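## Task

Shelf spots carry lot numbers printed on the shelf edge beneath each spot, and several spots may share one number. Get one cardboard box from lot 418 and one from lot 414 onto the desk so that nothing overhangs its edge. All other cardboard boxes must stay on their own shelves. If no box of a lot exists in the storeroom, ignore that lot. Do not shift the desk noticeably. The robot must not topple or finish leaning, or the task fails.

## Robot and tools

ROBOT. A simulated Hello Robot Stretch 3 with a single arm: a two-wheel differential base (0.33 m long, 0.34 m wide, rounded rear), a vertical mast carrying a lift, and a telescoping arm that reaches out to the robot's RIGHT side. The base cannot strafe, so reaching further forward means driving. It pivots about the point between its drive wheels, 0.05 m behind the front edge. With arm retracted and wrist folded, turning sweeps a 0.28 m radius; an unfolded level wrist pokes outside that. Loose objects may occasionally get a small nudge from outside.

FRAMES. Base frame: origin on the floor between the drive wheels, x forward, y left, z up, metres. hand_pose is reported in it, at the point where closed fingertips meet; with wrist joints at zero its x axis is up, y points back along the arm to the mast, z toward the rear. Odometry frame = base frame at scene start; base_odometry counts wheel rotation only (slip looks like travel), heading in rad, left positive, -3.142 to 3.142.

TOOL move. One action per call. Either base and/or joints (plus optional speeds, pace, contact_limits), or servos alone. Motions start together.
- base: an object with exactly one key, both relative offsets from where the base last reported itself: translate_m (metres, forward positive, -3 to 3) or rotate_rad (radians, left positive, -6.4 to 6.4).
- joints: one object, absolute targets by name. lift_m 0 to 1.1 m; arm_m 0 to 0.52 m (extension); wrist_yaw_rad -1.345 to 4.42 (0 along the arm, positive toward the front); wrist_pitch_rad -1.57 to 0.451 (0 level, negative tips fingers down); wrist_roll_rad -2.911 to 2.918 (0 fingers side by side); gripper_m -0.089 to 0.179 (bigger is wider; fingertip gap is about 0.007 m less near closed, 0.025 m less wide open); head_pan_rad -3.953 to 1.73 (0 forward, positive left, -1.57 along the arm); head_tilt_rad -1.53 to 0.419 (negative down). Done tolerances: lift/arm/gripper ±0.004, yaw/roll ±0.02, pitch ±0.05, head ±0.1.
- pace: "default" or "max". Default/max top speeds: translate 0.12/0.30 m/s, rotate 0.76/1.90 rad/s, lift 0.11/0.15 m/s, arm 0.14/0.40 m/s. The base is capped at 0.10 m/s and 0.63 rad/s unless lift_m < 0.30, arm_m < 0.03 and wrist_yaw_rad > 2.54. speeds: per-key top speed replacing pace, up to max.
- contact_limits: per key, set only with that key's own command. arm_m, translate_m, rotate_rad take an effort percent (1 to 100; negative sense for arm pulling in); lift_m takes {"down": n, "up": n} (1 to 100, extra push beyond free motion; under about 12 may trip with no contact). Base moves have no contact stop unless given one; each wheel then stops alone and goes slack, which can twist the robot.
- servos: "reboot" revives servos that shut off; they hold in place.
- cameras: list from head_camera, nav_camera, wrist_camera, all. blocking: true (default) waits until everything rests; false returns in about 0.5 s while motion continues, and a later move only overrides the joints/base it names.
A call with no action returns state, images and the scene number. Unknown keys make a call invalid; out-of-range values get it refused, and a refusal or an unrequested stop cancels the rest of that reply's move, wait and finished_scene calls. A motion is cut off after 14 s (time_out).

OTHER TOOLS. wait {seconds 0 to 10, cameras}: idle, or returns early when running moves settle. stop {cameras}: brakes all running motions; they report "stopped" and may keep pressing. zoom_image {camera, region [x0,y0,x1,y1] pixels, max 504 per side}: close-up of that camera's latest image. finished_scene {scene}: ends the current scene irrevocably; the goal must hold without the robot.

RESULTS. move line: "done" or the worst status. Statuses: done, moving, off_target (rested away from target, may still push), contact_stop (that joint goes slack; a slack lift can sink under load), time_out, torque_fault (joint limp until reboot). on_its_own lists things the call did not command; "held at" is a target, not a reading. motor_effort: percent, positive toward higher values, peak in brackets; wrist pitch saturates near 45, roll near 72; positive wheel effort pushes forward. lidar_m: 12 distances at 30-degree sectors, 1st ahead then counter-clockwise (4th left, 7th behind, 10th right), plane 0.17 m up, 0.15 to 12 m; "-" means nothing or too close; 5th sector often blocked by the robot. wrist_depth_mm and head_depth_mm: 7x7 median depths (45-1000 and 280-4000 mm). turned_by_wheels vs turned_by_imu: trust IMU if they differ by over 0.15 rad. base_tilt in degrees (forward, right), about 4 degrees of bias.

CAMERAS. head_camera and nav_camera move with the head. head_camera images arrive rotated; turn a quarter clockwise to view upright; nav_camera a quarter counterclockwise. Calibration K and T_world_to_cam are given per camera; expect small errors.

GRIPPER. Grip by commanding below the object's width; release with at least 0.05 above it or fully open. Readings do not confirm a hold; resend to re-squeeze if the stall guard relaxes.

CAUTIONS. Before folding (yaw to 3.0) or unfolding the wrist: lift 0.32-0.95, pitch -0.4, roll near 0; once folded, lift can go to 0.25. With yaw below -0.4 keep pitch at -0.5 or lower. Pushing into something solid with the gripper above about 0.45 m, or driving while holding/hooking something fixed, can tip the robot; if tilt appears, back the gripper off. Wrist, head and uncapped base push without stopping and can overheat servos. Avoid drops, releasing moving objects, slams, hard hits and falls. Thinking time lets the scene run on, so non-blocking moves keep going meanwhile.

Each tool is called after "Call:" by a JSON object that holds its "name" and its "arguments".

## Session

Call:
{"name": "move", "arguments": {"joints": {"head_pan_rad": 0.0, "head_tilt_rad": -0.15}, "cameras": ["head_camera", "nav_camera"]}}

Call:
{"name": "move", "arguments": {"joints": {"head_pan_rad": 1.5, "head_tilt_rad": -0.15}, "cameras": ["head_camera", "nav_camera"]}}

Call:
{"name": "move", "arguments": {"joints": {"head_pan_rad": -1.3, "head_tilt_rad": -0.15}, "cameras": ["head_camera", "nav_camera"]}}

Call:
{"name": "move", "arguments": {"joints": {"head_pan_rad": -2.8, "head_tilt_rad": -0.15}, "cameras": ["head_camera", "nav_camera"]}}

Scene clock: 0.70 s.
move: done
base_odometry: x=+0.000 y=+0.000 heading=+0.000
turned_by_wheels: +0.000
turned_by_imu: +0.000
base_tilt: forward=-0.2 right=-1.1
lidar_m: 0.72 0.72 0.85 1.53 2.66 1.26 1.01 1.11 1.82 1.63 1.39 0.83
head_depth_mm: 727 740 762 775 793 815 833 / 703 718 732 747 766 789 805 / 683 697 710 727 744 757 779 / 663 676 689 706 722 738 763 / 644 658 671 685 695 713 726 / 628 639 650 664 678 691 705 / 611 621 633 646 659 670 686
base_status: not commanded
joint_positions: lift_m=+0.374 arm_m=+0.001 wrist_yaw_rad=+3.009 wrist_pitch_rad=-0.462 wrist_roll_rad=+0.000 gripper_m=+0.037 head_pan_rad=+0.000 head_tilt_rad=-0.147
joint_status: all done
measured_speeds: all 0
motor_effort: left_wheel=-0.5(0.7) right_wheel=+0.6(1.1) lift_m=+23.7(23.8) arm_m=-3.7(3.7) wrist_yaw_rad=-0.8(1.1) wrist_pitch_rad=+2.0(2.0) wrist_roll_rad=-0.1(0.2) gripper_m=+0.2(0.8) head_pan_rad=+0.1(2.1) head_tilt_rad=-2.1(8.6)
hand_pose: x=+0.0076 y=+0.0712 z=+0.3774 quat_wxyz=(+0.207, +0.697, +0.116, +0.676) (m; base frame)
wrist_depth_mm: - 138 - - - 864 - / - 150 - - - 971 - / - 167 925 - - 947 - / 822 768 203 823 800 801 771 / 693 676 211 668 653 668 674 / 605 596 126 571 129 580 578 / 528 530 289 353 503 514 509
pictures: head_camera (sideways), nav_camera (sideways)
camera_calibration:
head_camera: T_world_to_cam=[[-0.0944832, -0.0462713, -0.994451, 1.31053], [0.0491698, 0.997483, -0.0510841, 0.065885], [0.994311, -0.0537235, -0.0919703, 0.0692247], [0, 0, 0, 1]] pos_world=[0.051753, -0.00136007, 1.31299]
nav_camera: T_world_to_cam=[[0.120492, 0.0170845, 0.992567, -1.24982], [0.0120839, -0.999803, 0.0157421, 0.0295606], [0.992641, 0.0100973, -0.120675, 0.104249], [0, 0, 0, 1]] pos_world=[0.046755, 0.0498547, 1.25264]

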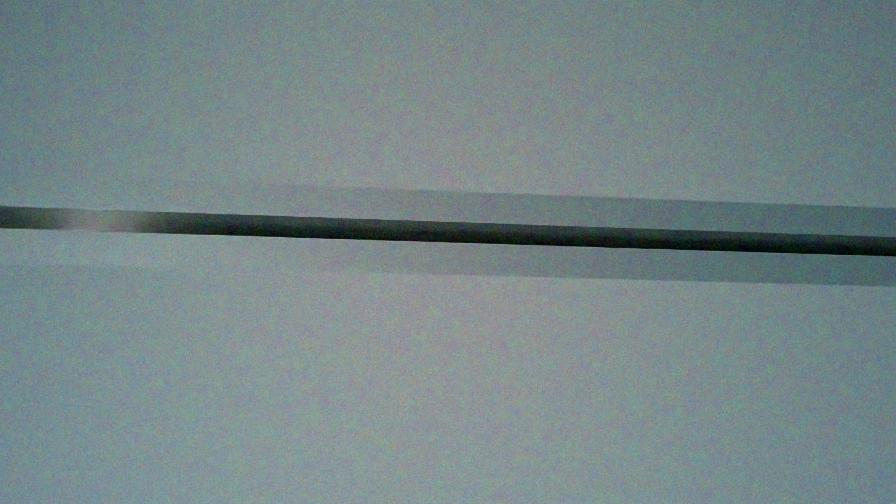

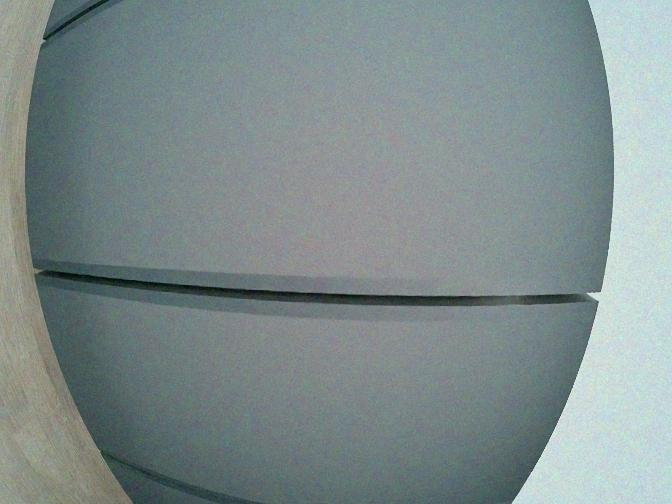

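Scene clock: 1.93 s.
move: done
base_odometry: x=+0.000 y=+0.000 heading=+0.000
turned_by_wheels: +0.000
turned_by_imu: +0.000
base_tilt: forward=-0.3 right=-1.2
lidar_m: 0.72 0.73 0.85 1.53 2.66 1.26 1.01 1.11 1.81 1.63 1.39 0.83
head_depth_mm: 1811 1140 1135 1121 1135 1131 1135 / 2107 1379 1378 1364 1367 1376 1377 / - 2663 2672 2767 1756 1749 1696 / - 2608 2662 2681 2788 2554 1838 / - 2547 2567 2609 2689 2534 1809 / - 2446 2499 2533 2596 2525 1818 / - 2366 2403 2474 2527 2487 1806
base_status: not commanded
joint_positions: lift_m=+0.374 arm_m=+0.001 wrist_yaw_rad=+3.009 wrist_pitch_rad=-0.462 wrist_roll_rad=+0.000 gripper_m=+0.037 head_pan_rad=+1.535 head_tilt_rad=-0.150
joint_status: all done
measured_speeds: translate_m=+0.000 rotate_rad=+0.000 lift_m=+0.000 arm_m=+0.000 wrist_yaw_rad=+0.000 wrist_pitch_rad=+0.000 wrist_roll_rad=+0.000 head_pan_rad=-0.024 head_tilt_rad=+0.000
motor_effort: left_wheel=-0.2(1.0) right_wheel=+0.7(1.2) lift_m=+23.5(23.9) arm_m=-4.6(4.6) wrist_yaw_rad=-1.0(2.1) wrist_pitch_rad=+1.8(2.1) wrist_roll_rad=+0.0(0.3) gripper_m=+0.7(0.8) head_pan_rad=-3.5(4.9) head_tilt_rad=-2.4(5.8)
hand_pose: x=+0.0076 y=+0.0712 z=+0.3774 quat_wxyz=(+0.207, +0.697, +0.116, +0.676) (m; base frame)
wrist_depth_mm: - 138 - - - 862 - / - 150 - - - 972 - / - 167 912 - - 953 - / 825 771 203 810 809 802 761 / 704 684 211 666 653 680 667 / 597 597 126 578 128 581 586 / 534 539 286 352 501 513 510
pictures: head_camera (sideways), nav_camera (sideways)
camera_calibration:
head_camera: T_world_to_cam=[[0.0427974, -0.09857, -0.994209, 1.3094], [-0.995115, 0.0844072, -0.0512049, 0.0723787], [0.0889657, 0.991544, -0.094476, 0.0779586], [0, 0, 0, 1]] pos_world=[0.00905063, 0.0456587, 1.31289]
nav_camera: T_world_to_cam=[[-0.0127085, 0.123514, 0.992261, -1.24859], [0.999605, -0.0233229, 0.0157057, 0.0236424], [0.0250823, 0.992069, -0.123169, 0.113401], [0, 0, 0, 1]] pos_world=[-0.0423451, 0.0422688, 1.25253]

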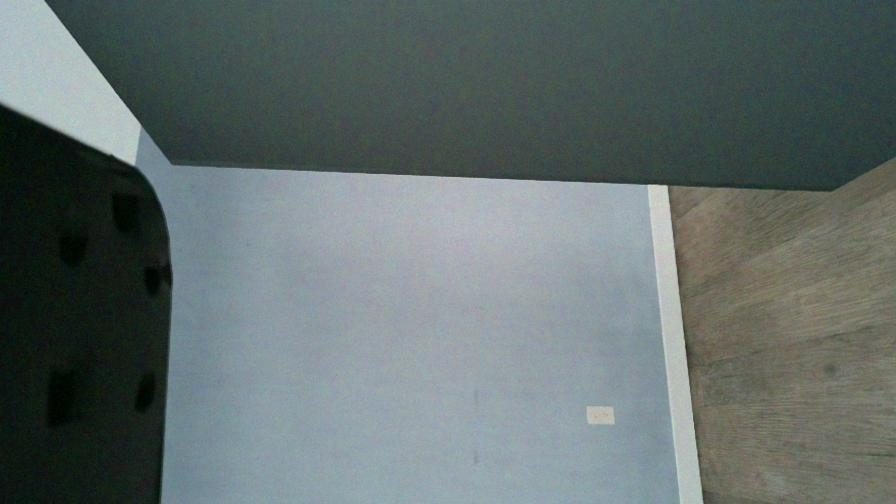

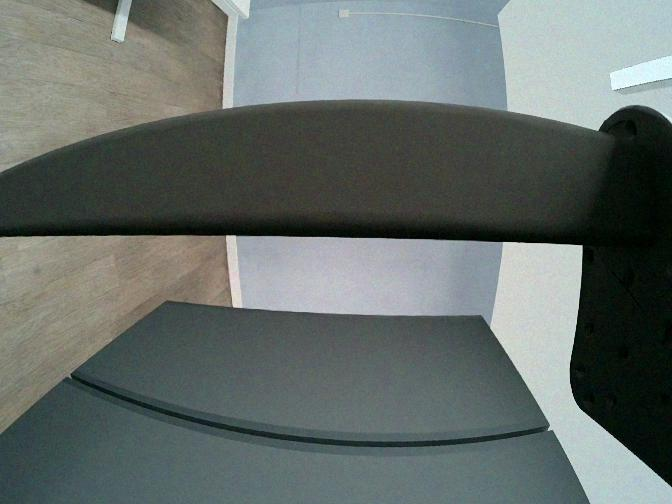

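Scene clock: 4.70 s.
move: done
base_odometry: x=+0.000 y=+0.000 heading=+0.000
turned_by_wheels: +0.000
turned_by_imu: +0.000
base_tilt: forward=-0.3 right=-1.1
lidar_m: 0.73 0.73 0.85 1.53 2.66 1.26 1.01 1.12 1.81 1.63 1.39 0.83
head_depth_mm: 1925 1858 1959 2008 2044 2082 1759 / 1925 1712 1954 2030 2028 2079 1759 / 1929 1673 1639 1608 1673 1656 1677 / 1926 1922 1961 2017 2055 2060 1718 / 1930 1939 1965 2007 2039 2045 1707 / 1926 1935 1976 1998 2045 2036 1718 / 1920 1681 1786 1823 1876 1795 1698
base_status: not commanded
joint_positions: lift_m=+0.374 arm_m=+0.001 wrist_yaw_rad=+3.009 wrist_pitch_rad=-0.462 wrist_roll_rad=+0.000 gripper_m=+0.037 head_pan_rad=-1.308 head_tilt_rad=-0.150
joint_status: all done
measured_speeds: translate_m=+0.000 rotate_rad=+0.000 lift_m=+0.000 arm_m=+0.000 wrist_yaw_rad=+0.000 wrist_pitch_rad=+0.000 wrist_roll_rad=+0.000 head_pan_rad=+0.024 head_tilt_rad=+0.000
motor_effort: left_wheel=-0.2(0.8) right_wheel=-0.4(1.1) lift_m=+23.5(24.0) arm_m=-7.0(7.8) wrist_yaw_rad=+0.9(1.5) wrist_pitch_rad=+1.9(2.0) wrist_roll_rad=-0.2(0.3) gripper_m=+0.7(1.0) head_pan_rad=+3.4(5.4) head_tilt_rad=-1.4(5.4)
hand_pose: x=+0.0076 y=+0.0712 z=+0.3774 quat_wxyz=(+0.207, +0.697, +0.116, +0.676) (m; base frame)
wrist_depth_mm: - 138 - - - 859 - / - 151 - - - 976 - / - 167 927 - - 942 - / 842 765 204 813 802 788 753 / 700 673 212 670 655 677 666 / 607 598 126 571 129 577 581 / 532 535 289 354 497 510 502
pictures: head_camera (sideways), nav_camera (sideways)
camera_calibration:
head_camera: T_world_to_cam=[[-0.0699857, 0.0821291, -0.994161, 1.31005], [0.975994, 0.21169, -0.0512187, 0.0603886], [0.206247, -0.97388, -0.0949728, 0.0778691], [0, 0, 0, 1]] pos_world=[0.0166852, -0.0445415, 1.31289]
nav_camera: T_world_to_cam=[[0.0485481, -0.114714, 0.992212, -1.24892], [-0.962328, -0.271438, 0.0157037, 0.0355483], [0.267523, -0.955595, -0.12357, 0.11238], [0, 0, 0, 1]] pos_world=[0.0647779, -0.0262306, 1.25252]

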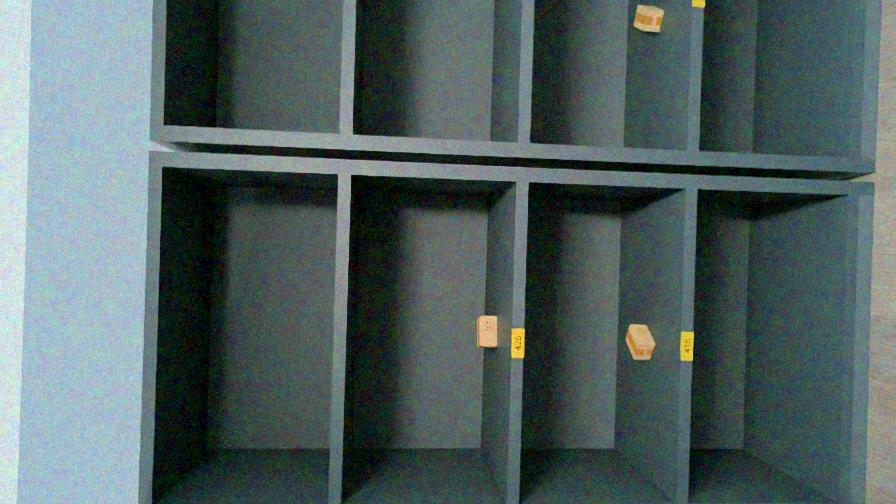

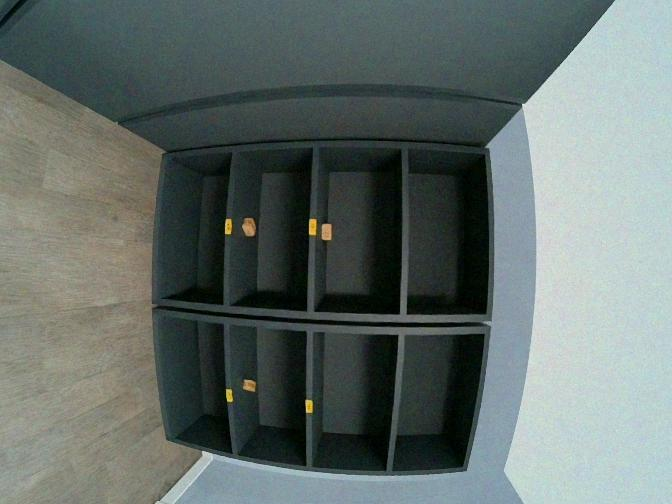

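Scene clock: 5.93 s.
move: done
base_odometry: x=+0.000 y=+0.000 heading=+0.000
turned_by_wheels: +0.000
turned_by_imu: +0.000
base_tilt: forward=-0.1 right=-1.2
lidar_m: 0.72 0.72 0.85 1.53 2.66 1.26 1.01 1.11 1.81 1.63 1.39 0.83
head_depth_mm: 1429 1453 1464 1493 1537 1193 848 / 1430 1455 1475 1507 1536 1179 877 / 1428 1469 1483 1520 1547 1170 874 / 1433 1474 1487 1527 1547 1166 872 / 1444 1482 1511 1536 1575 1598 903 / 1442 1476 1508 1538 1562 1593 1623 / 1449 1477 1506 1538 1567 1600 1620
base_status: not commanded
joint_positions: lift_m=+0.374 arm_m=+0.001 wrist_yaw_rad=+3.009 wrist_pitch_rad=-0.462 wrist_roll_rad=+0.000 gripper_m=+0.037 head_pan_rad=-2.835 head_tilt_rad=-0.150
joint_status: all done
measured_speeds: all 0
motor_effort: left_wheel=+0.0(0.6) right_wheel=+0.2(1.1) lift_m=+23.1(24.0) arm_m=-8.7(9.0) wrist_yaw_rad=-0.3(1.6) wrist_pitch_rad=+2.0(2.1) wrist_roll_rad=-0.2(0.3) gripper_m=+0.9(1.1) head_pan_rad=+3.7(5.0) head_tilt_rad=-2.4(6.2)
hand_pose: x=+0.0076 y=+0.0712 z=+0.3774 quat_wxyz=(+0.207, +0.697, +0.116, +0.676) (m; base frame)
wrist_depth_mm: - 138 - - - 847 - / - 151 - - - 969 - / - 168 921 - - 937 - / 833 765 203 815 807 796 760 / 704 671 211 666 652 671 658 / 595 594 126 574 129 574 578 / 523 536 288 354 505 509 508
pictures: head_camera (sideways), nav_camera (sideways)
camera_calibration:
head_camera: T_world_to_cam=[[0.0789839, 0.0735108, -0.994162, 1.30913], [0.254171, -0.965802, -0.0512206, 0.0648181], [-0.963929, -0.248641, -0.0949671, 0.0850513], [0, 0, 0, 1]] pos_world=[-0.0378918, -0.0124866, 1.31289]
nav_camera: T_world_to_cam=[[-0.112479, -0.0535117, 0.992212, -1.24793], [-0.313216, 0.949552, 0.0157041, 0.0316046], [-0.942997, -0.309011, -0.123566, 0.119847], [0, 0, 0, 1]] pos_world=[-0.0174517, -0.059755, 1.25252]

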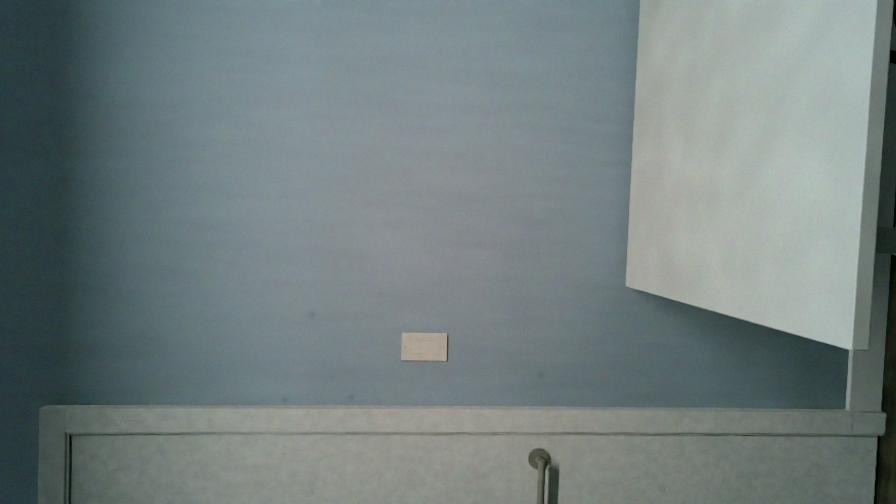

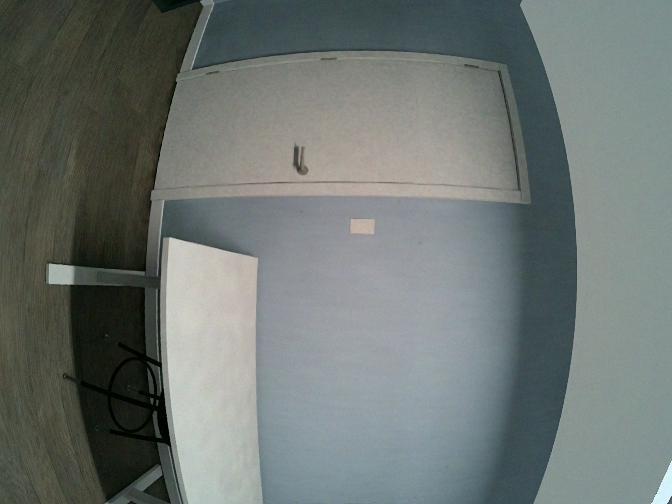

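Call:
{"name": "move", "arguments": {"joints": {"head_pan_rad": -1.5, "head_tilt_rad": -0.25}, "cameras": ["head_camera"]}}

Call:
{"name": "zoom_image", "arguments": {"camera": "head_camera", "region": [420, 0, 720, 200]}}

Call:
{"name": "zoom_image", "arguments": {"camera": "head_camera", "region": [420, 250, 720, 500]}}

Scene clock: 14.67 s.
move: done
base_odometry: x=+0.000 y=+0.000 heading=+0.000
turned_by_wheels: +0.000
turned_by_imu: +0.000
base_tilt: forward=-0.3 right=-1.2
lidar_m: 0.72 0.73 0.85 1.53 2.66 1.26 1.01 1.12 1.81 1.62 1.40 0.83
head_depth_mm: 1919 2006 2090 2119 2146 2027 1637 / 1876 1977 2039 2126 2117 2048 1644 / 1836 1934 2024 2076 2087 2035 1630 / 1799 1580 1568 1655 1798 1817 1626 / 1741 1880 1962 2012 2051 2008 1612 / 1757 1848 1918 1978 2026 2003 1599 / 1643 1823 1894 1955 2000 1982 1601
base_status: not commanded
joint_positions: lift_m=+0.374 arm_m=+0.001 wrist_yaw_rad=+3.009 wrist_pitch_rad=-0.462 wrist_roll_rad=+0.000 gripper_m=+0.037 head_pan_rad=-1.466 head_tilt_rad=-0.253
joint_status: all done
measured_speeds: all 0
motor_effort: left_wheel=+0.2(0.6) right_wheel=+0.0(0.8) lift_m=+23.3(24.3) arm_m=-12.6(13.3) wrist_yaw_rad=+0.2(1.3) wrist_pitch_rad=+2.0(2.0) wrist_roll_rad=+0.0(0.3) gripper_m=+0.4(0.9) head_pan_rad=-2.7(6.0) head_tilt_rad=-1.3(6.5)
hand_pose: x=+0.0076 y=+0.0712 z=+0.3774 quat_wxyz=(+0.207, +0.697, +0.116, +0.676) (m; base frame)
wrist_depth_mm: - 138 - - - 869 - / - 150 - - - 999 - / - 167 916 - - 952 - / 830 765 203 813 803 801 772 / 697 675 211 663 653 678 665 / 595 605 126 562 129 588 579 / 526 534 288 354 504 513 508
pictures: head_camera (sideways)
camera_calibration:
head_camera: T_world_to_cam=[[-0.0667882, 0.192692, -0.978984, 1.29017], [0.996569, 0.0609502, -0.0559912, 0.0664418], [0.0488802, -0.979364, -0.196102, 0.210465], [0, 0, 0, 1]] pos_world=[0.0096664, -0.0465329, 1.30804]

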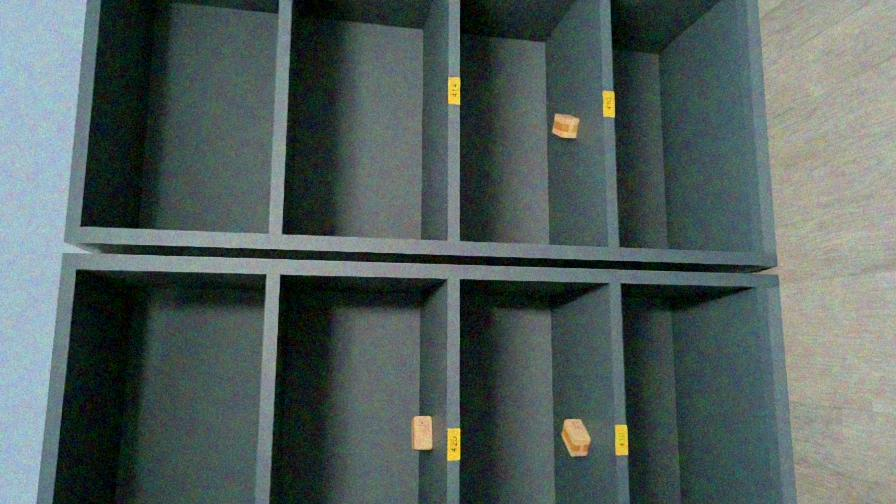

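Scaled by 1.680 from the camera's 896x504 image, which has a finer 1280x720 frame.

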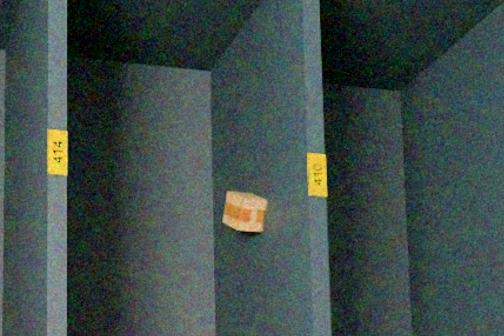

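Scaled by 1.680 from the camera's 896x504 image, which has a finer 1280x720 frame.

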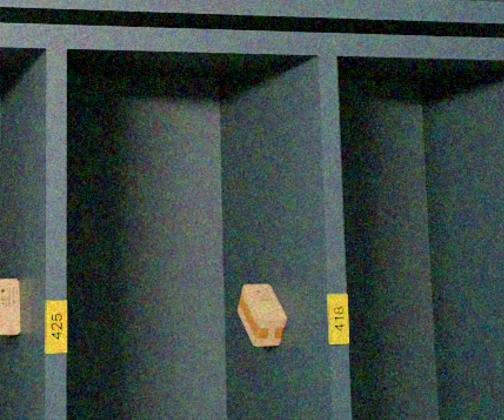

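Call:
{"name": "zoom_image", "arguments": {"camera": "head_camera", "region": [590, 410, 650, 470]}}

Call:
{"name": "zoom_image", "arguments": {"camera": "head_camera", "region": [420, 60, 490, 120]}}

Scaled by 8.400 from the camera's 896x504 image, which has a finer 1280x720 frame.

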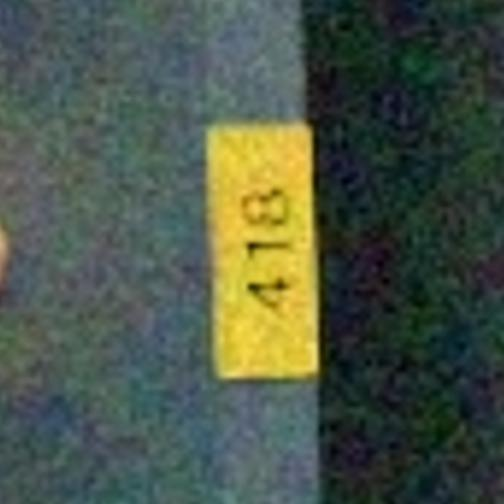

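Scaled by 7.200 from the camera's 896x504 image, which has a finer 1280x720 frame.

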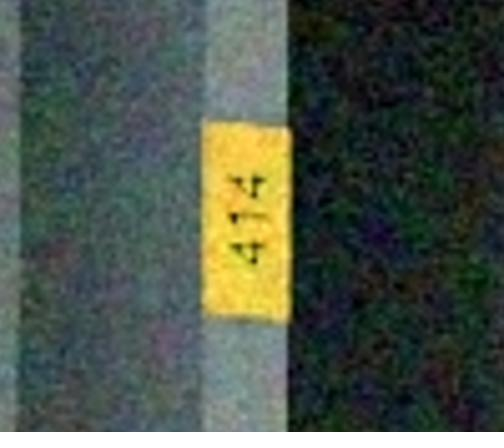

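Call:
{"name": "move", "arguments": {"base": {"rotate_rad": 1.8}, "joints": {"lift_m": 0.28, "head_pan_rad": 0.0, "head_tilt_rad": -0.2}, "pace": "max"}}

Scene clock: 66.20 s.
move: done
base_odometry: x=+0.000 y=+0.000 heading=+1.800
turned_by_wheels: +1.800
turned_by_imu: +1.765
base_tilt: forward=-0.3 right=-1.2
lidar_m: 2.65 1.63 1.01 1.11 1.60 1.96 1.63 1.06 0.76 0.72 0.75 1.00
head_depth_mm: 2319 2515 2546 2628 2733 2144 1672 / 2370 2494 2567 2651 2684 2377 1737 / 2364 2459 2563 2618 2711 2366 1716 / 2345 2460 2535 2598 2703 2330 1713 / 2374 2426 2540 2604 2661 2305 1710 / 2363 2427 2509 2576 2636 2304 1697 / 2341 2419 2474 2558 2645 2266 1696
base_status: done
joint_positions: lift_m=+0.280 arm_m=+0.001 wrist_yaw_rad=+3.009 wrist_pitch_rad=-0.463 wrist_roll_rad=+0.000 gripper_m=+0.037 head_pan_rad=+0.003 head_tilt_rad=-0.199
joint_status: all done
measured_speeds: all 0
motor_effort: left_wheel=-6.4(14.5) right_wheel=+7.8(14.1) lift_m=+30.8(31.3) arm_m=-12.8(13.7) wrist_yaw_rad=+0.2(1.6) wrist_pitch_rad=+2.1(2.3) wrist_roll_rad=-0.3(0.5) gripper_m=+0.2(1.0) head_pan_rad=-3.2(4.3) head_tilt_rad=+3.4(10.1)
hand_pose: x=+0.0076 y=+0.0710 z=+0.2826 quat_wxyz=(+0.208, +0.697, +0.117, +0.676) (m; base frame)
wrist_depth_mm: - 139 - - - - - / - 150 - - - - - / 844 167 738 816 807 800 779 / 674 625 204 658 652 644 637 / 562 566 212 538 531 544 540 / 488 297 126 286 129 471 467 / 261 267 246 257 399 420 413
pictures: none

Call:
{"name": "move", "arguments": {"base": {"translate_m": 2.05}, "pace": "max"}}

Call:
{"name": "move", "arguments": {"base": {"rotate_rad": -1.6}, "joints": {"head_pan_rad": -0.5}, "pace": "max", "cameras": ["nav_camera"]}}

Scene clock: 80.80 s.
move: done
base_odometry: x=-0.465 y=+1.997 heading=+1.799
turned_by_wheels: +0.000
turned_by_imu: +0.003
base_tilt: forward=-0.3 right=-1.2
lidar_m: 0.63 0.65 0.86 1.61 1.66 1.85 2.92 0.98 0.78 2.14 0.91 0.65
head_depth_mm: 544 558 576 594 614 633 653 / 540 555 573 590 609 629 651 / 536 554 571 589 606 626 648 / 534 550 566 584 600 622 643 / 532 548 562 579 600 619 640 / 530 544 560 577 596 616 635 / 528 541 558 575 592 611 631
base_status: done
joint_positions: lift_m=+0.280 arm_m=+0.001 wrist_yaw_rad=+3.009 wrist_pitch_rad=-0.463 wrist_roll_rad=+0.000 gripper_m=+0.037 head_pan_rad=+0.000 head_tilt_rad=-0.200
joint_status: not commanded
measured_speeds: all 0
motor_effort: left_wheel=-3.3(9.6) right_wheel=+6.6(17.4) lift_m=+23.8(28.2) arm_m=-5.1(11.2) wrist_yaw_rad=-0.6(2.1) wrist_pitch_rad=+2.2(2.3) wrist_roll_rad=-0.1(0.3) gripper_m=+0.4(1.0) head_pan_rad=-2.4(3.7) head_tilt_rad=-2.1(3.5)
hand_pose: x=+0.0076 y=+0.0710 z=+0.2826 quat_wxyz=(+0.208, +0.697, +0.117, +0.676) (m; base frame)
wrist_depth_mm: - 139 - - - - - / - 151 - - - 962 722 / 850 167 754 815 796 788 721 / 684 623 203 667 655 643 642 / 568 567 212 534 531 546 546 / 487 296 126 284 129 469 470 / 261 267 247 258 400 416 413
pictures: none

Scene clock: 82.93 s.
move: done
base_odometry: x=-0.465 y=+1.997 heading=+0.200
turned_by_wheels: -1.600
turned_by_imu: -1.569
base_tilt: forward=-0.4 right=-1.3
lidar_m: 2.13 0.92 0.66 0.62 0.64 0.86 1.61 1.40 1.70 3.00 0.98 0.78
head_depth_mm: 850 884 921 963 1009 1056 1105 / 782 814 844 878 920 959 999 / 729 753 782 811 842 874 914 / 689 712 737 757 780 808 837 / 800 819 837 858 884 903 925 / 1013 1049 1077 1113 1154 1185 1230 / 1880 1925 1972 2029 2085 2115 1698
base_status: done
joint_positions: lift_m=+0.280 arm_m=+0.001 wrist_yaw_rad=+3.009 wrist_pitch_rad=-0.463 wrist_roll_rad=+0.000 gripper_m=+0.037 head_pan_rad=-0.503 head_tilt_rad=-0.200
joint_status: all done
measured_speeds: all 0
motor_effort: left_wheel=+5.1(14.9) right_wheel=-8.5(14.6) lift_m=+23.9(24.9) arm_m=-13.0(13.3) wrist_yaw_rad=-0.5(1.9) wrist_pitch_rad=+2.2(2.3) wrist_roll_rad=+0.0(0.4) gripper_m=+0.5(1.1) head_pan_rad=+3.2(4.5) head_tilt_rad=-1.3(3.0)
hand_pose: x=+0.0076 y=+0.0710 z=+0.2826 quat_wxyz=(+0.208, +0.697, +0.117, +0.676) (m; base frame)
wrist_depth_mm: 573 138 599 621 629 - - / 619 151 162 - - - - / - 167 179 - 760 764 749 / 676 628 203 664 648 646 642 / 568 566 212 537 526 552 541 / 494 296 126 285 129 472 468 / 261 267 248 258 399 415 417
pictures: nav_camera (sideways)
camera_calibration:
nav_camera: T_world_to_cam=[[0.159895, -0.0685745, 0.984749, -1.23976], [-0.471037, -0.881985, 0.0150644, 0.0334578], [0.867501, -0.466262, -0.173326, 0.17351], [0, 0, 0, 1]] pos_world=[0.0634716, 0.0253942, 1.25043]

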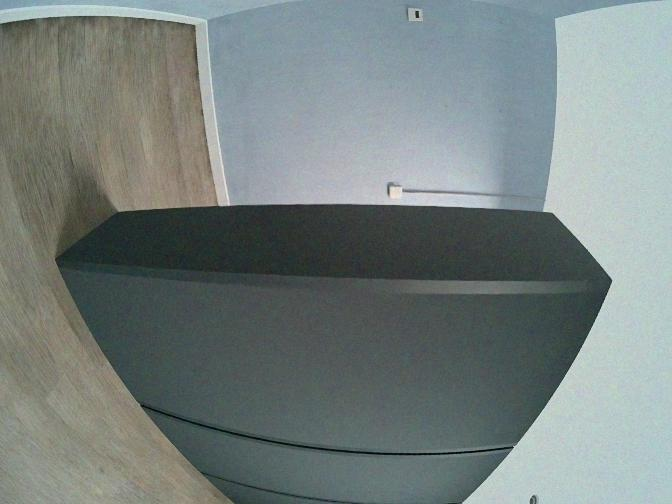

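Call:
{"name": "move", "arguments": {"base": {"translate_m": 1.3}, "pace": "max", "joints": {"head_pan_rad": -1.0, "head_tilt_rad": -0.3}, "cameras": ["head_camera", "nav_camera"]}}

Scene clock: 130.00 s.
move: done
base_odometry: x=+0.809 y=+2.255 heading=+0.200
turned_by_wheels: +0.000
turned_by_imu: +0.001
base_tilt: forward=-0.2 right=-1.1
lidar_m: 0.85 0.87 0.70 0.67 0.69 0.92 2.33 0.51 0.38 1.23 1.24 0.88
head_depth_mm: 2821 3422 3661 3839 2951 2054 1567 / 2165 2404 2648 2979 2825 2024 1548 / 1719 1867 2001 2189 2359 1998 1533 / 1431 1515 1604 1728 1830 1859 1541 / 1221 1286 1336 1421 1492 1585 1528 / 1063 1104 1149 1204 1268 1332 1381 / 942 973 1006 1050 1092 1149 1200
base_status: done
joint_positions: lift_m=+0.280 arm_m=+0.001 wrist_yaw_rad=+3.009 wrist_pitch_rad=-0.463 wrist_roll_rad=+0.000 gripper_m=+0.037 head_pan_rad=-1.000 head_tilt_rad=-0.301
joint_status: all done
measured_speeds: all 0
motor_effort: left_wheel=+2.8(16.5) right_wheel=+5.3(10.8) lift_m=+26.9(27.3) arm_m=-11.0(12.9) wrist_yaw_rad=+0.5(2.1) wrist_pitch_rad=+2.3(2.3) wrist_roll_rad=+0.0(0.3) gripper_m=+0.7(0.9) head_pan_rad=+3.5(5.5) head_tilt_rad=+1.5(5.8)
hand_pose: x=+0.0076 y=+0.0710 z=+0.2826 quat_wxyz=(+0.208, +0.697, +0.117, +0.676) (m; base frame)
wrist_depth_mm: 612 138 626 - - - - / - 150 161 - - - - / - 167 180 781 764 763 796 / 676 632 204 655 653 647 644 / 567 565 212 531 534 542 544 / 491 296 126 284 128 472 472 / 261 268 247 257 400 417 414
pictures: head_camera (sideways), nav_camera (sideways)
camera_calibration:
head_camera: T_world_to_cam=[[-0.171757, 0.181927, -0.968195, 1.27662], [0.861388, 0.504627, -0.0579881, 0.0699116], [0.478028, -0.843951, -0.243383, 0.269414], [0, 0, 0, 1]] pos_world=[0.0302593, -0.0401584, 1.30564]
nav_camera: T_world_to_cam=[[0.16092, -0.219063, 0.962349, -1.21049], [-0.83355, -0.552274, 0.0136663, 0.0374364], [0.528487, -0.804366, -0.271472, 0.303323], [0, 0, 0, 1]] pos_world=[0.0656942, -0.000515374, 1.24674]

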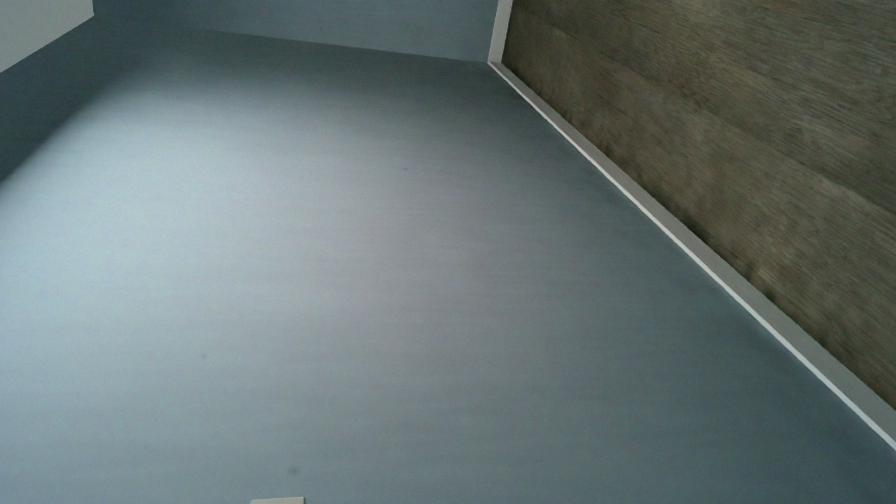

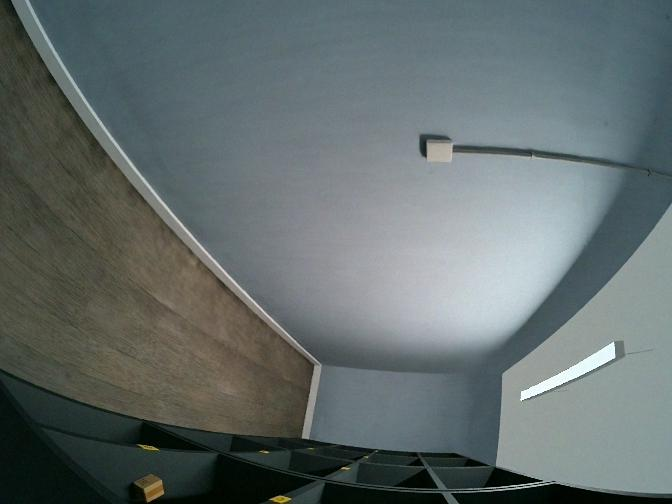

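Call:
{"name": "move", "arguments": {"base": {"translate_m": 0.32}, "pace": "max"}}

Call:
{"name": "move", "arguments": {"base": {"rotate_rad": -1.57}, "pace": "max", "joints": {"head_pan_rad": -1.57, "head_tilt_rad": -0.35}, "cameras": ["head_camera", "nav_camera"]}}

Scene clock: 145.47 s.
move: done
base_odometry: x=+1.123 y=+2.318 heading=+0.200
turned_by_wheels: +0.000
turned_by_imu: +0.000
base_tilt: forward=-0.3 right=-1.1
lidar_m: 0.53 0.54 0.71 0.68 0.70 0.93 2.37 0.59 1.28 2.20 0.78 0.55
head_depth_mm: 1846 2113 2424 2831 2781 2041 1557 / 1359 1474 1630 1823 2056 1950 1555 / 1063 1146 1235 1322 1460 1605 1515 / 877 932 988 1046 1128 1205 1303 / 750 782 822 868 917 973 1036 / 653 679 708 739 777 815 857 / 576 596 619 644 672 701 734
base_status: done
joint_positions: lift_m=+0.280 arm_m=+0.001 wrist_yaw_rad=+3.009 wrist_pitch_rad=-0.463 wrist_roll_rad=+0.000 gripper_m=+0.037 head_pan_rad=-1.000 head_tilt_rad=-0.300
joint_status: not commanded
measured_speeds: all 0
motor_effort: left_wheel=+1.1(15.9) right_wheel=+4.1(11.8) lift_m=+28.0(28.7) arm_m=-10.2(11.5) wrist_yaw_rad=+0.5(1.4) wrist_pitch_rad=+2.1(2.3) wrist_roll_rad=-0.1(0.3) gripper_m=+0.7(1.1) head_pan_rad=+4.0(4.1) head_tilt_rad=+5.1(6.1)
hand_pose: x=+0.0076 y=+0.0710 z=+0.2826 quat_wxyz=(+0.208, +0.697, +0.117, +0.676) (m; base frame)
wrist_depth_mm: 618 139 168 - - 741 546 / - 151 163 - - 779 - / - 167 179 774 760 757 591 / 678 621 202 660 650 637 604 / 564 566 211 542 529 545 545 / 488 295 126 284 129 473 472 / 263 267 247 257 397 415 414
pictures: none

Scene clock: 147.60 s.
move: done
base_odometry: x=+1.123 y=+2.318 heading=-1.370
turned_by_wheels: -1.570
turned_by_imu: -1.540
base_tilt: forward=-0.4 right=-1.3
lidar_m: 2.16 0.76 0.55 0.53 0.55 0.71 0.68 0.70 0.96 2.53 0.59 1.30
head_depth_mm: 1828 1812 1768 1758 1735 1705 1501 / 2650 2579 2523 2501 2380 1905 1488 / 2750 2930 3081 3263 2653 1888 1473 / 2718 2893 3054 3258 2637 1880 1462 / 2746 2906 3051 3244 2619 1869 1449 / 2746 2896 3019 3255 2565 1846 1450 / 2730 2895 3007 3165 2424 1773 1367
base_status: done
joint_positions: lift_m=+0.280 arm_m=+0.001 wrist_yaw_rad=+3.009 wrist_pitch_rad=-0.463 wrist_roll_rad=+0.000 gripper_m=+0.037 head_pan_rad=-1.574 head_tilt_rad=-0.350
joint_status: all done
measured_speeds: all 0
motor_effort: left_wheel=+6.3(15.3) right_wheel=-9.2(14.4) lift_m=+28.9(29.2) arm_m=-12.7(13.6) wrist_yaw_rad=-0.8(1.6) wrist_pitch_rad=+2.1(2.3) wrist_roll_rad=+0.1(0.3) gripper_m=-0.3(0.8) head_pan_rad=+3.5(5.7) head_tilt_rad=-2.6(5.5)
hand_pose: x=+0.0076 y=+0.0710 z=+0.2826 quat_wxyz=(+0.208, +0.697, +0.117, +0.676) (m; base frame)
wrist_depth_mm: 497 139 522 536 535 - - / 531 151 162 - - - - / - 166 176 - - - - / 628 195 197 638 644 643 647 / 571 559 211 541 530 543 541 / 489 298 126 283 129 474 466 / 261 267 247 257 402 416 416
pictures: head_camera (sideways), nav_camera (sideways)
camera_calibration:
head_camera: T_world_to_cam=[[-0.0453721, 0.292728, -0.955119, 1.2588], [0.997363, -0.0409328, -0.0599242, 0.0715586], [-0.0566372, -0.955319, -0.290099, 0.333523], [0, 0, 0, 1]] pos_world=[0.00463435, -0.0469371, 1.30335]
nav_camera: T_world_to_cam=[[0.0160547, -0.317744, 0.948041, -1.19093], [-0.999845, -0.0119331, 0.0129325, 0.0394667], [0.00720386, -0.948101, -0.317887, 0.366888], [0, 0, 0, 1]] pos_world=[0.0559376, -0.0300934, 1.24517]

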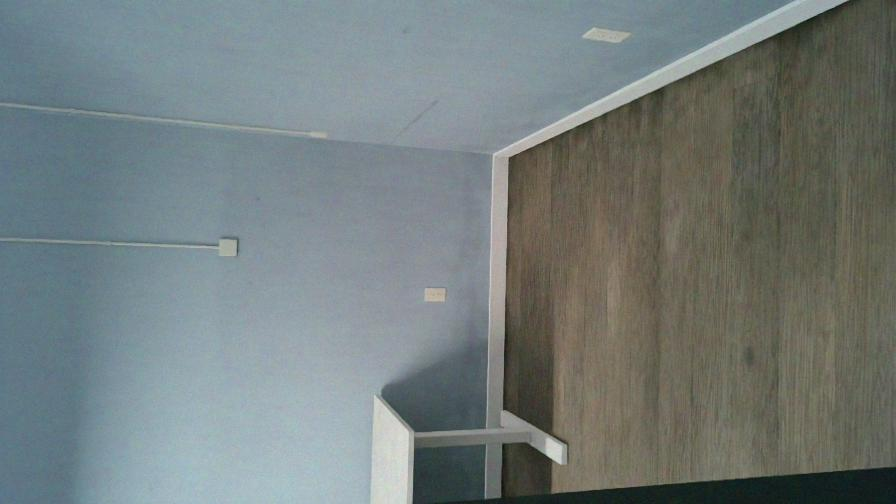

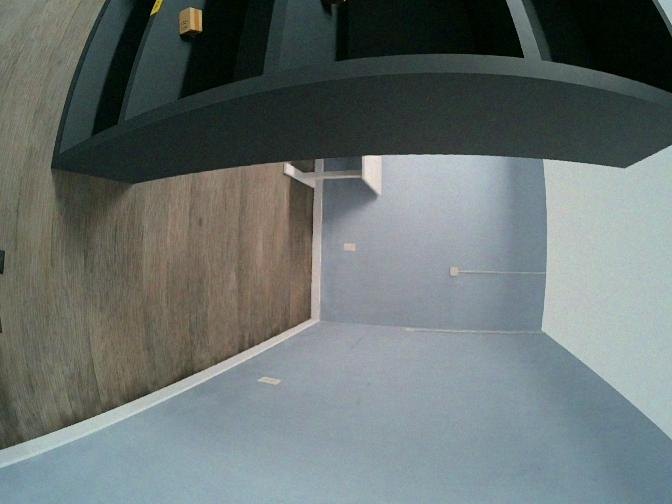

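Call:
{"name": "move", "arguments": {"base": {"rotate_rad": -0.035}, "pace": "max"}}

Call:
{"name": "move", "arguments": {"base": {"translate_m": 0.75}, "pace": "max", "joints": {"head_pan_rad": -1.57, "head_tilt_rad": -0.62}, "cameras": ["head_camera", "nav_camera"]}}

Scene clock: 170.47 s.
move: done
base_odometry: x=+1.123 y=+2.318 heading=-1.405
turned_by_wheels: -0.035
turned_by_imu: -0.034
base_tilt: forward=-0.3 right=-1.2
lidar_m: 2.19 0.79 0.56 0.53 0.54 0.72 0.68 0.70 0.93 2.25 0.59 1.26
head_depth_mm: 1696 1662 1652 1642 1614 1602 1441 / 2359 2304 2265 2257 2247 1893 1494 / 2752 2952 3031 3219 2638 1900 1472 / 2750 2905 3055 3229 2590 1864 1468 / 2745 2883 3058 3250 2606 1866 1460 / 2729 2865 2998 3267 2543 1864 1463 / 2730 2852 3009 3198 2548 1850 1409
base_status: done
joint_positions: lift_m=+0.280 arm_m=+0.001 wrist_yaw_rad=+3.009 wrist_pitch_rad=-0.463 wrist_roll_rad=+0.000 gripper_m=+0.037 head_pan_rad=-1.570 head_tilt_rad=-0.351
joint_status: not commanded
measured_speeds: all 0
motor_effort: left_wheel=+6.1(11.7) right_wheel=-7.8(13.3) lift_m=+29.3(30.2) arm_m=-11.1(12.8) wrist_yaw_rad=+0.4(1.8) wrist_pitch_rad=+2.1(2.2) wrist_roll_rad=-0.2(0.3) gripper_m=+0.5(0.9) head_pan_rad=+3.4(3.8) head_tilt_rad=-3.8(4.2)
hand_pose: x=+0.0076 y=+0.0710 z=+0.2826 quat_wxyz=(+0.208, +0.697, +0.117, +0.676) (m; base frame)
wrist_depth_mm: 489 138 514 536 545 - - / 532 151 163 - - - - / - 167 175 - - - - / - 195 198 631 656 648 642 / 567 565 211 534 531 544 535 / 491 295 126 284 129 469 473 / 261 267 247 257 397 415 414
pictures: none

Scene clock: 174.30 s.
move: done
base_odometry: x=+1.247 y=+1.578 heading=-1.405
turned_by_wheels: +0.000
turned_by_imu: +0.001
base_tilt: forward=-0.4 right=-1.3
lidar_m: 1.47 0.84 0.59 0.56 0.58 0.76 1.42 1.46 0.58 0.89 0.69 0.64
head_depth_mm: 738 813 816 581 893 846 867 / 732 808 859 577 1048 869 1079 / 728 805 849 570 1036 860 1074 / 725 798 838 564 1027 860 1069 / 722 794 822 561 1023 816 1064 / 719 792 814 555 1014 844 1060 / 714 787 801 549 1009 841 1064
base_status: done
joint_positions: lift_m=+0.280 arm_m=+0.001 wrist_yaw_rad=+3.009 wrist_pitch_rad=-0.463 wrist_roll_rad=+0.000 gripper_m=+0.037 head_pan_rad=-1.570 head_tilt_rad=-0.620
joint_status: all done
measured_speeds: all 0
motor_effort: left_wheel=-0.8(13.2) right_wheel=+5.0(15.5) lift_m=+31.0(31.2) arm_m=-10.4(11.8) wrist_yaw_rad=-0.5(1.9) wrist_pitch_rad=+2.2(2.3) wrist_roll_rad=+0.2(0.3) gripper_m=+0.6(1.0) head_pan_rad=+2.9(3.9) head_tilt_rad=+3.7(7.1)
hand_pose: x=+0.0076 y=+0.0710 z=+0.2826 quat_wxyz=(+0.208, +0.697, +0.117, +0.676) (m; base frame)
wrist_depth_mm: 524 138 532 - - - - / - 150 161 - - - - / - 167 176 - - 728 751 / 650 198 203 653 655 658 641 / 564 560 212 539 530 543 543 / 486 297 126 284 129 475 467 / 262 267 246 258 401 415 411
pictures: head_camera (sideways), nav_camera (sideways)
camera_calibration:
head_camera: T_world_to_cam=[[-0.0468552, 0.537138, -0.842192, 1.11146], [0.997505, -0.0194163, -0.0678794, 0.0818777], [-0.0528128, -0.843271, -0.534888, 0.652047], [0, 0, 0, 1]] pos_world=[0.00484075, -0.0455658, 1.29039]
nav_camera: T_world_to_cam=[[0.0176242, -0.559399, 0.828711, -1.03524], [-0.999784, -0.0189735, 0.00845491, 0.0453158], [0.0109939, -0.828681, -0.559613, 0.681413], [0, 0, 0, 1]] pos_world=[0.0560599, -0.0135761, 1.23886]

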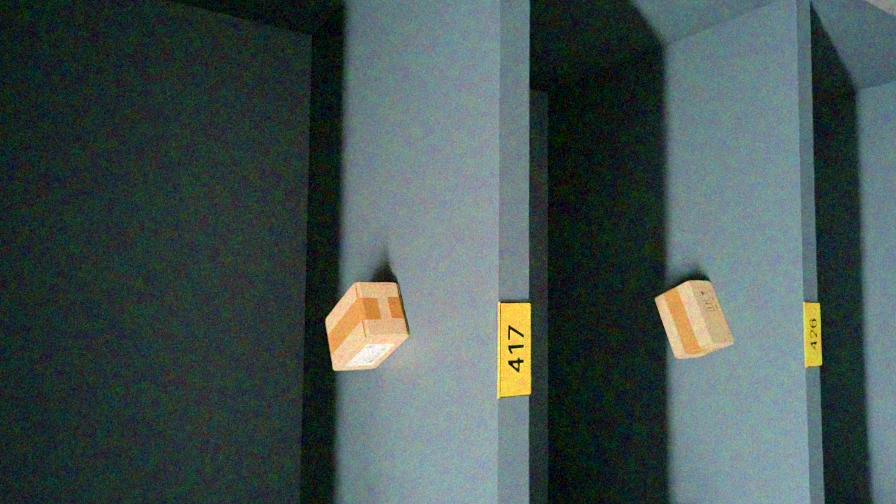

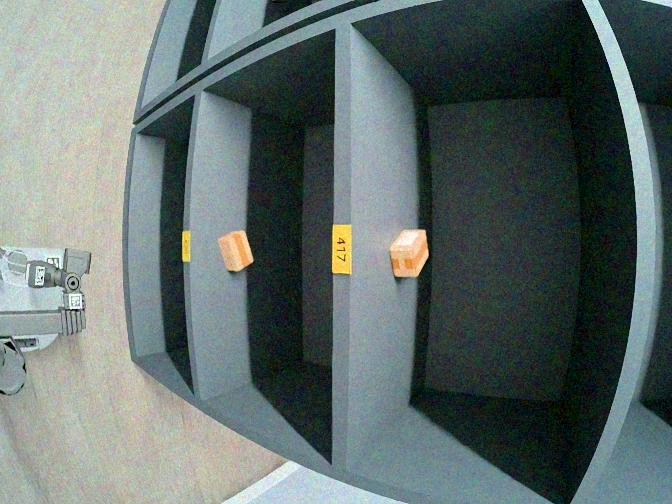

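Call:
{"name": "zoom_image", "arguments": {"camera": "head_camera", "region": [760, 280, 880, 400]}}

Call:
{"name": "move", "arguments": {"base": {"translate_m": 0.9}, "pace": "max", "cameras": ["head_camera", "nav_camera"]}}

Scaled by 4.200 from the camera's 896x504 image, which has a finer 1280x720 frame.

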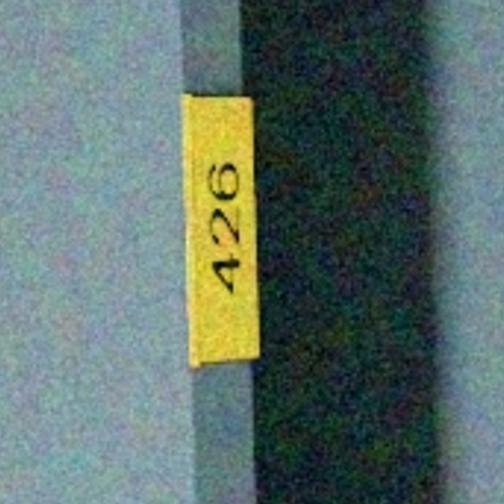

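Scene clock: 193.63 s.
move: done
base_odometry: x=+1.396 y=+0.691 heading=-1.405
turned_by_wheels: +0.000
turned_by_imu: +0.000
base_tilt: forward=-0.4 right=-1.1
lidar_m: 1.50 0.90 0.64 0.61 0.62 0.82 2.03 1.27 0.52 0.85 0.75 0.65
head_depth_mm: 701 764 763 582 716 792 763 / 697 771 818 575 952 867 779 / 693 764 812 571 969 860 755 / 690 762 809 566 966 856 753 / 688 760 806 560 958 850 750 / 681 752 802 521 950 838 742 / 680 748 798 523 945 842 741
base_status: done
joint_positions: lift_m=+0.280 arm_m=+0.001 wrist_yaw_rad=+3.009 wrist_pitch_rad=-0.463 wrist_roll_rad=+0.000 gripper_m=+0.037 head_pan_rad=-1.570 head_tilt_rad=-0.620
joint_status: not commanded
measured_speeds: all 0
motor_effort: left_wheel=+4.0(12.6) right_wheel=+3.7(14.1) lift_m=+29.0(30.8) arm_m=-7.8(9.5) wrist_yaw_rad=+1.2(2.0) wrist_pitch_rad=+2.1(2.3) wrist_roll_rad=-0.1(0.3) gripper_m=+0.3(1.0) head_pan_rad=+1.6(2.6) head_tilt_rad=+2.7(4.1)
hand_pose: x=+0.0076 y=+0.0710 z=+0.2826 quat_wxyz=(+0.208, +0.697, +0.117, +0.676) (m; base frame)
wrist_depth_mm: - 138 - - - - - / - 151 161 - - - - / - 167 175 - 738 759 742 / 653 625 204 666 654 641 646 / 569 563 211 530 531 548 539 / 487 296 126 285 129 470 471 / 262 267 246 257 402 415 414
pictures: head_camera (sideways), nav_camera (sideways)
camera_calibration:
head_camera: T_world_to_cam=[[-0.0468698, 0.536834, -0.842385, 1.1117], [0.997504, -0.0194327, -0.0678845, 0.0818836], [-0.0528125, -0.843464, -0.534583, 0.651644], [0, 0, 0, 1]] pos_world=[0.00484071, -0.0455672, 1.29039]
nav_camera: T_world_to_cam=[[0.0176252, -0.5591, 0.828913, -1.03557], [-0.999784, -0.018971, 0.00846255, 0.0453055], [0.0109939, -0.828883, -0.559314, 0.681096], [0, 0, 0, 1]] pos_world=[0.0560599, -0.0135775, 1.23896]

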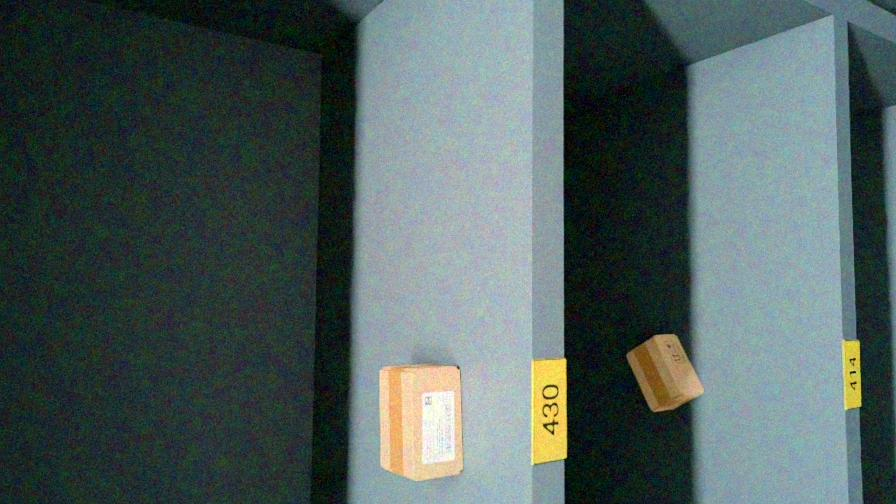

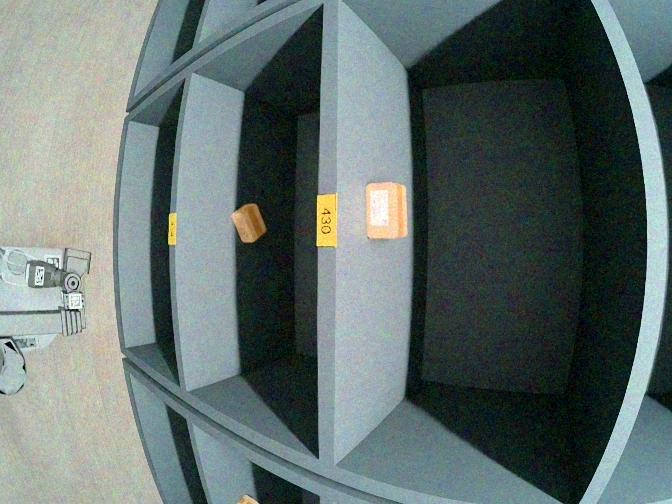

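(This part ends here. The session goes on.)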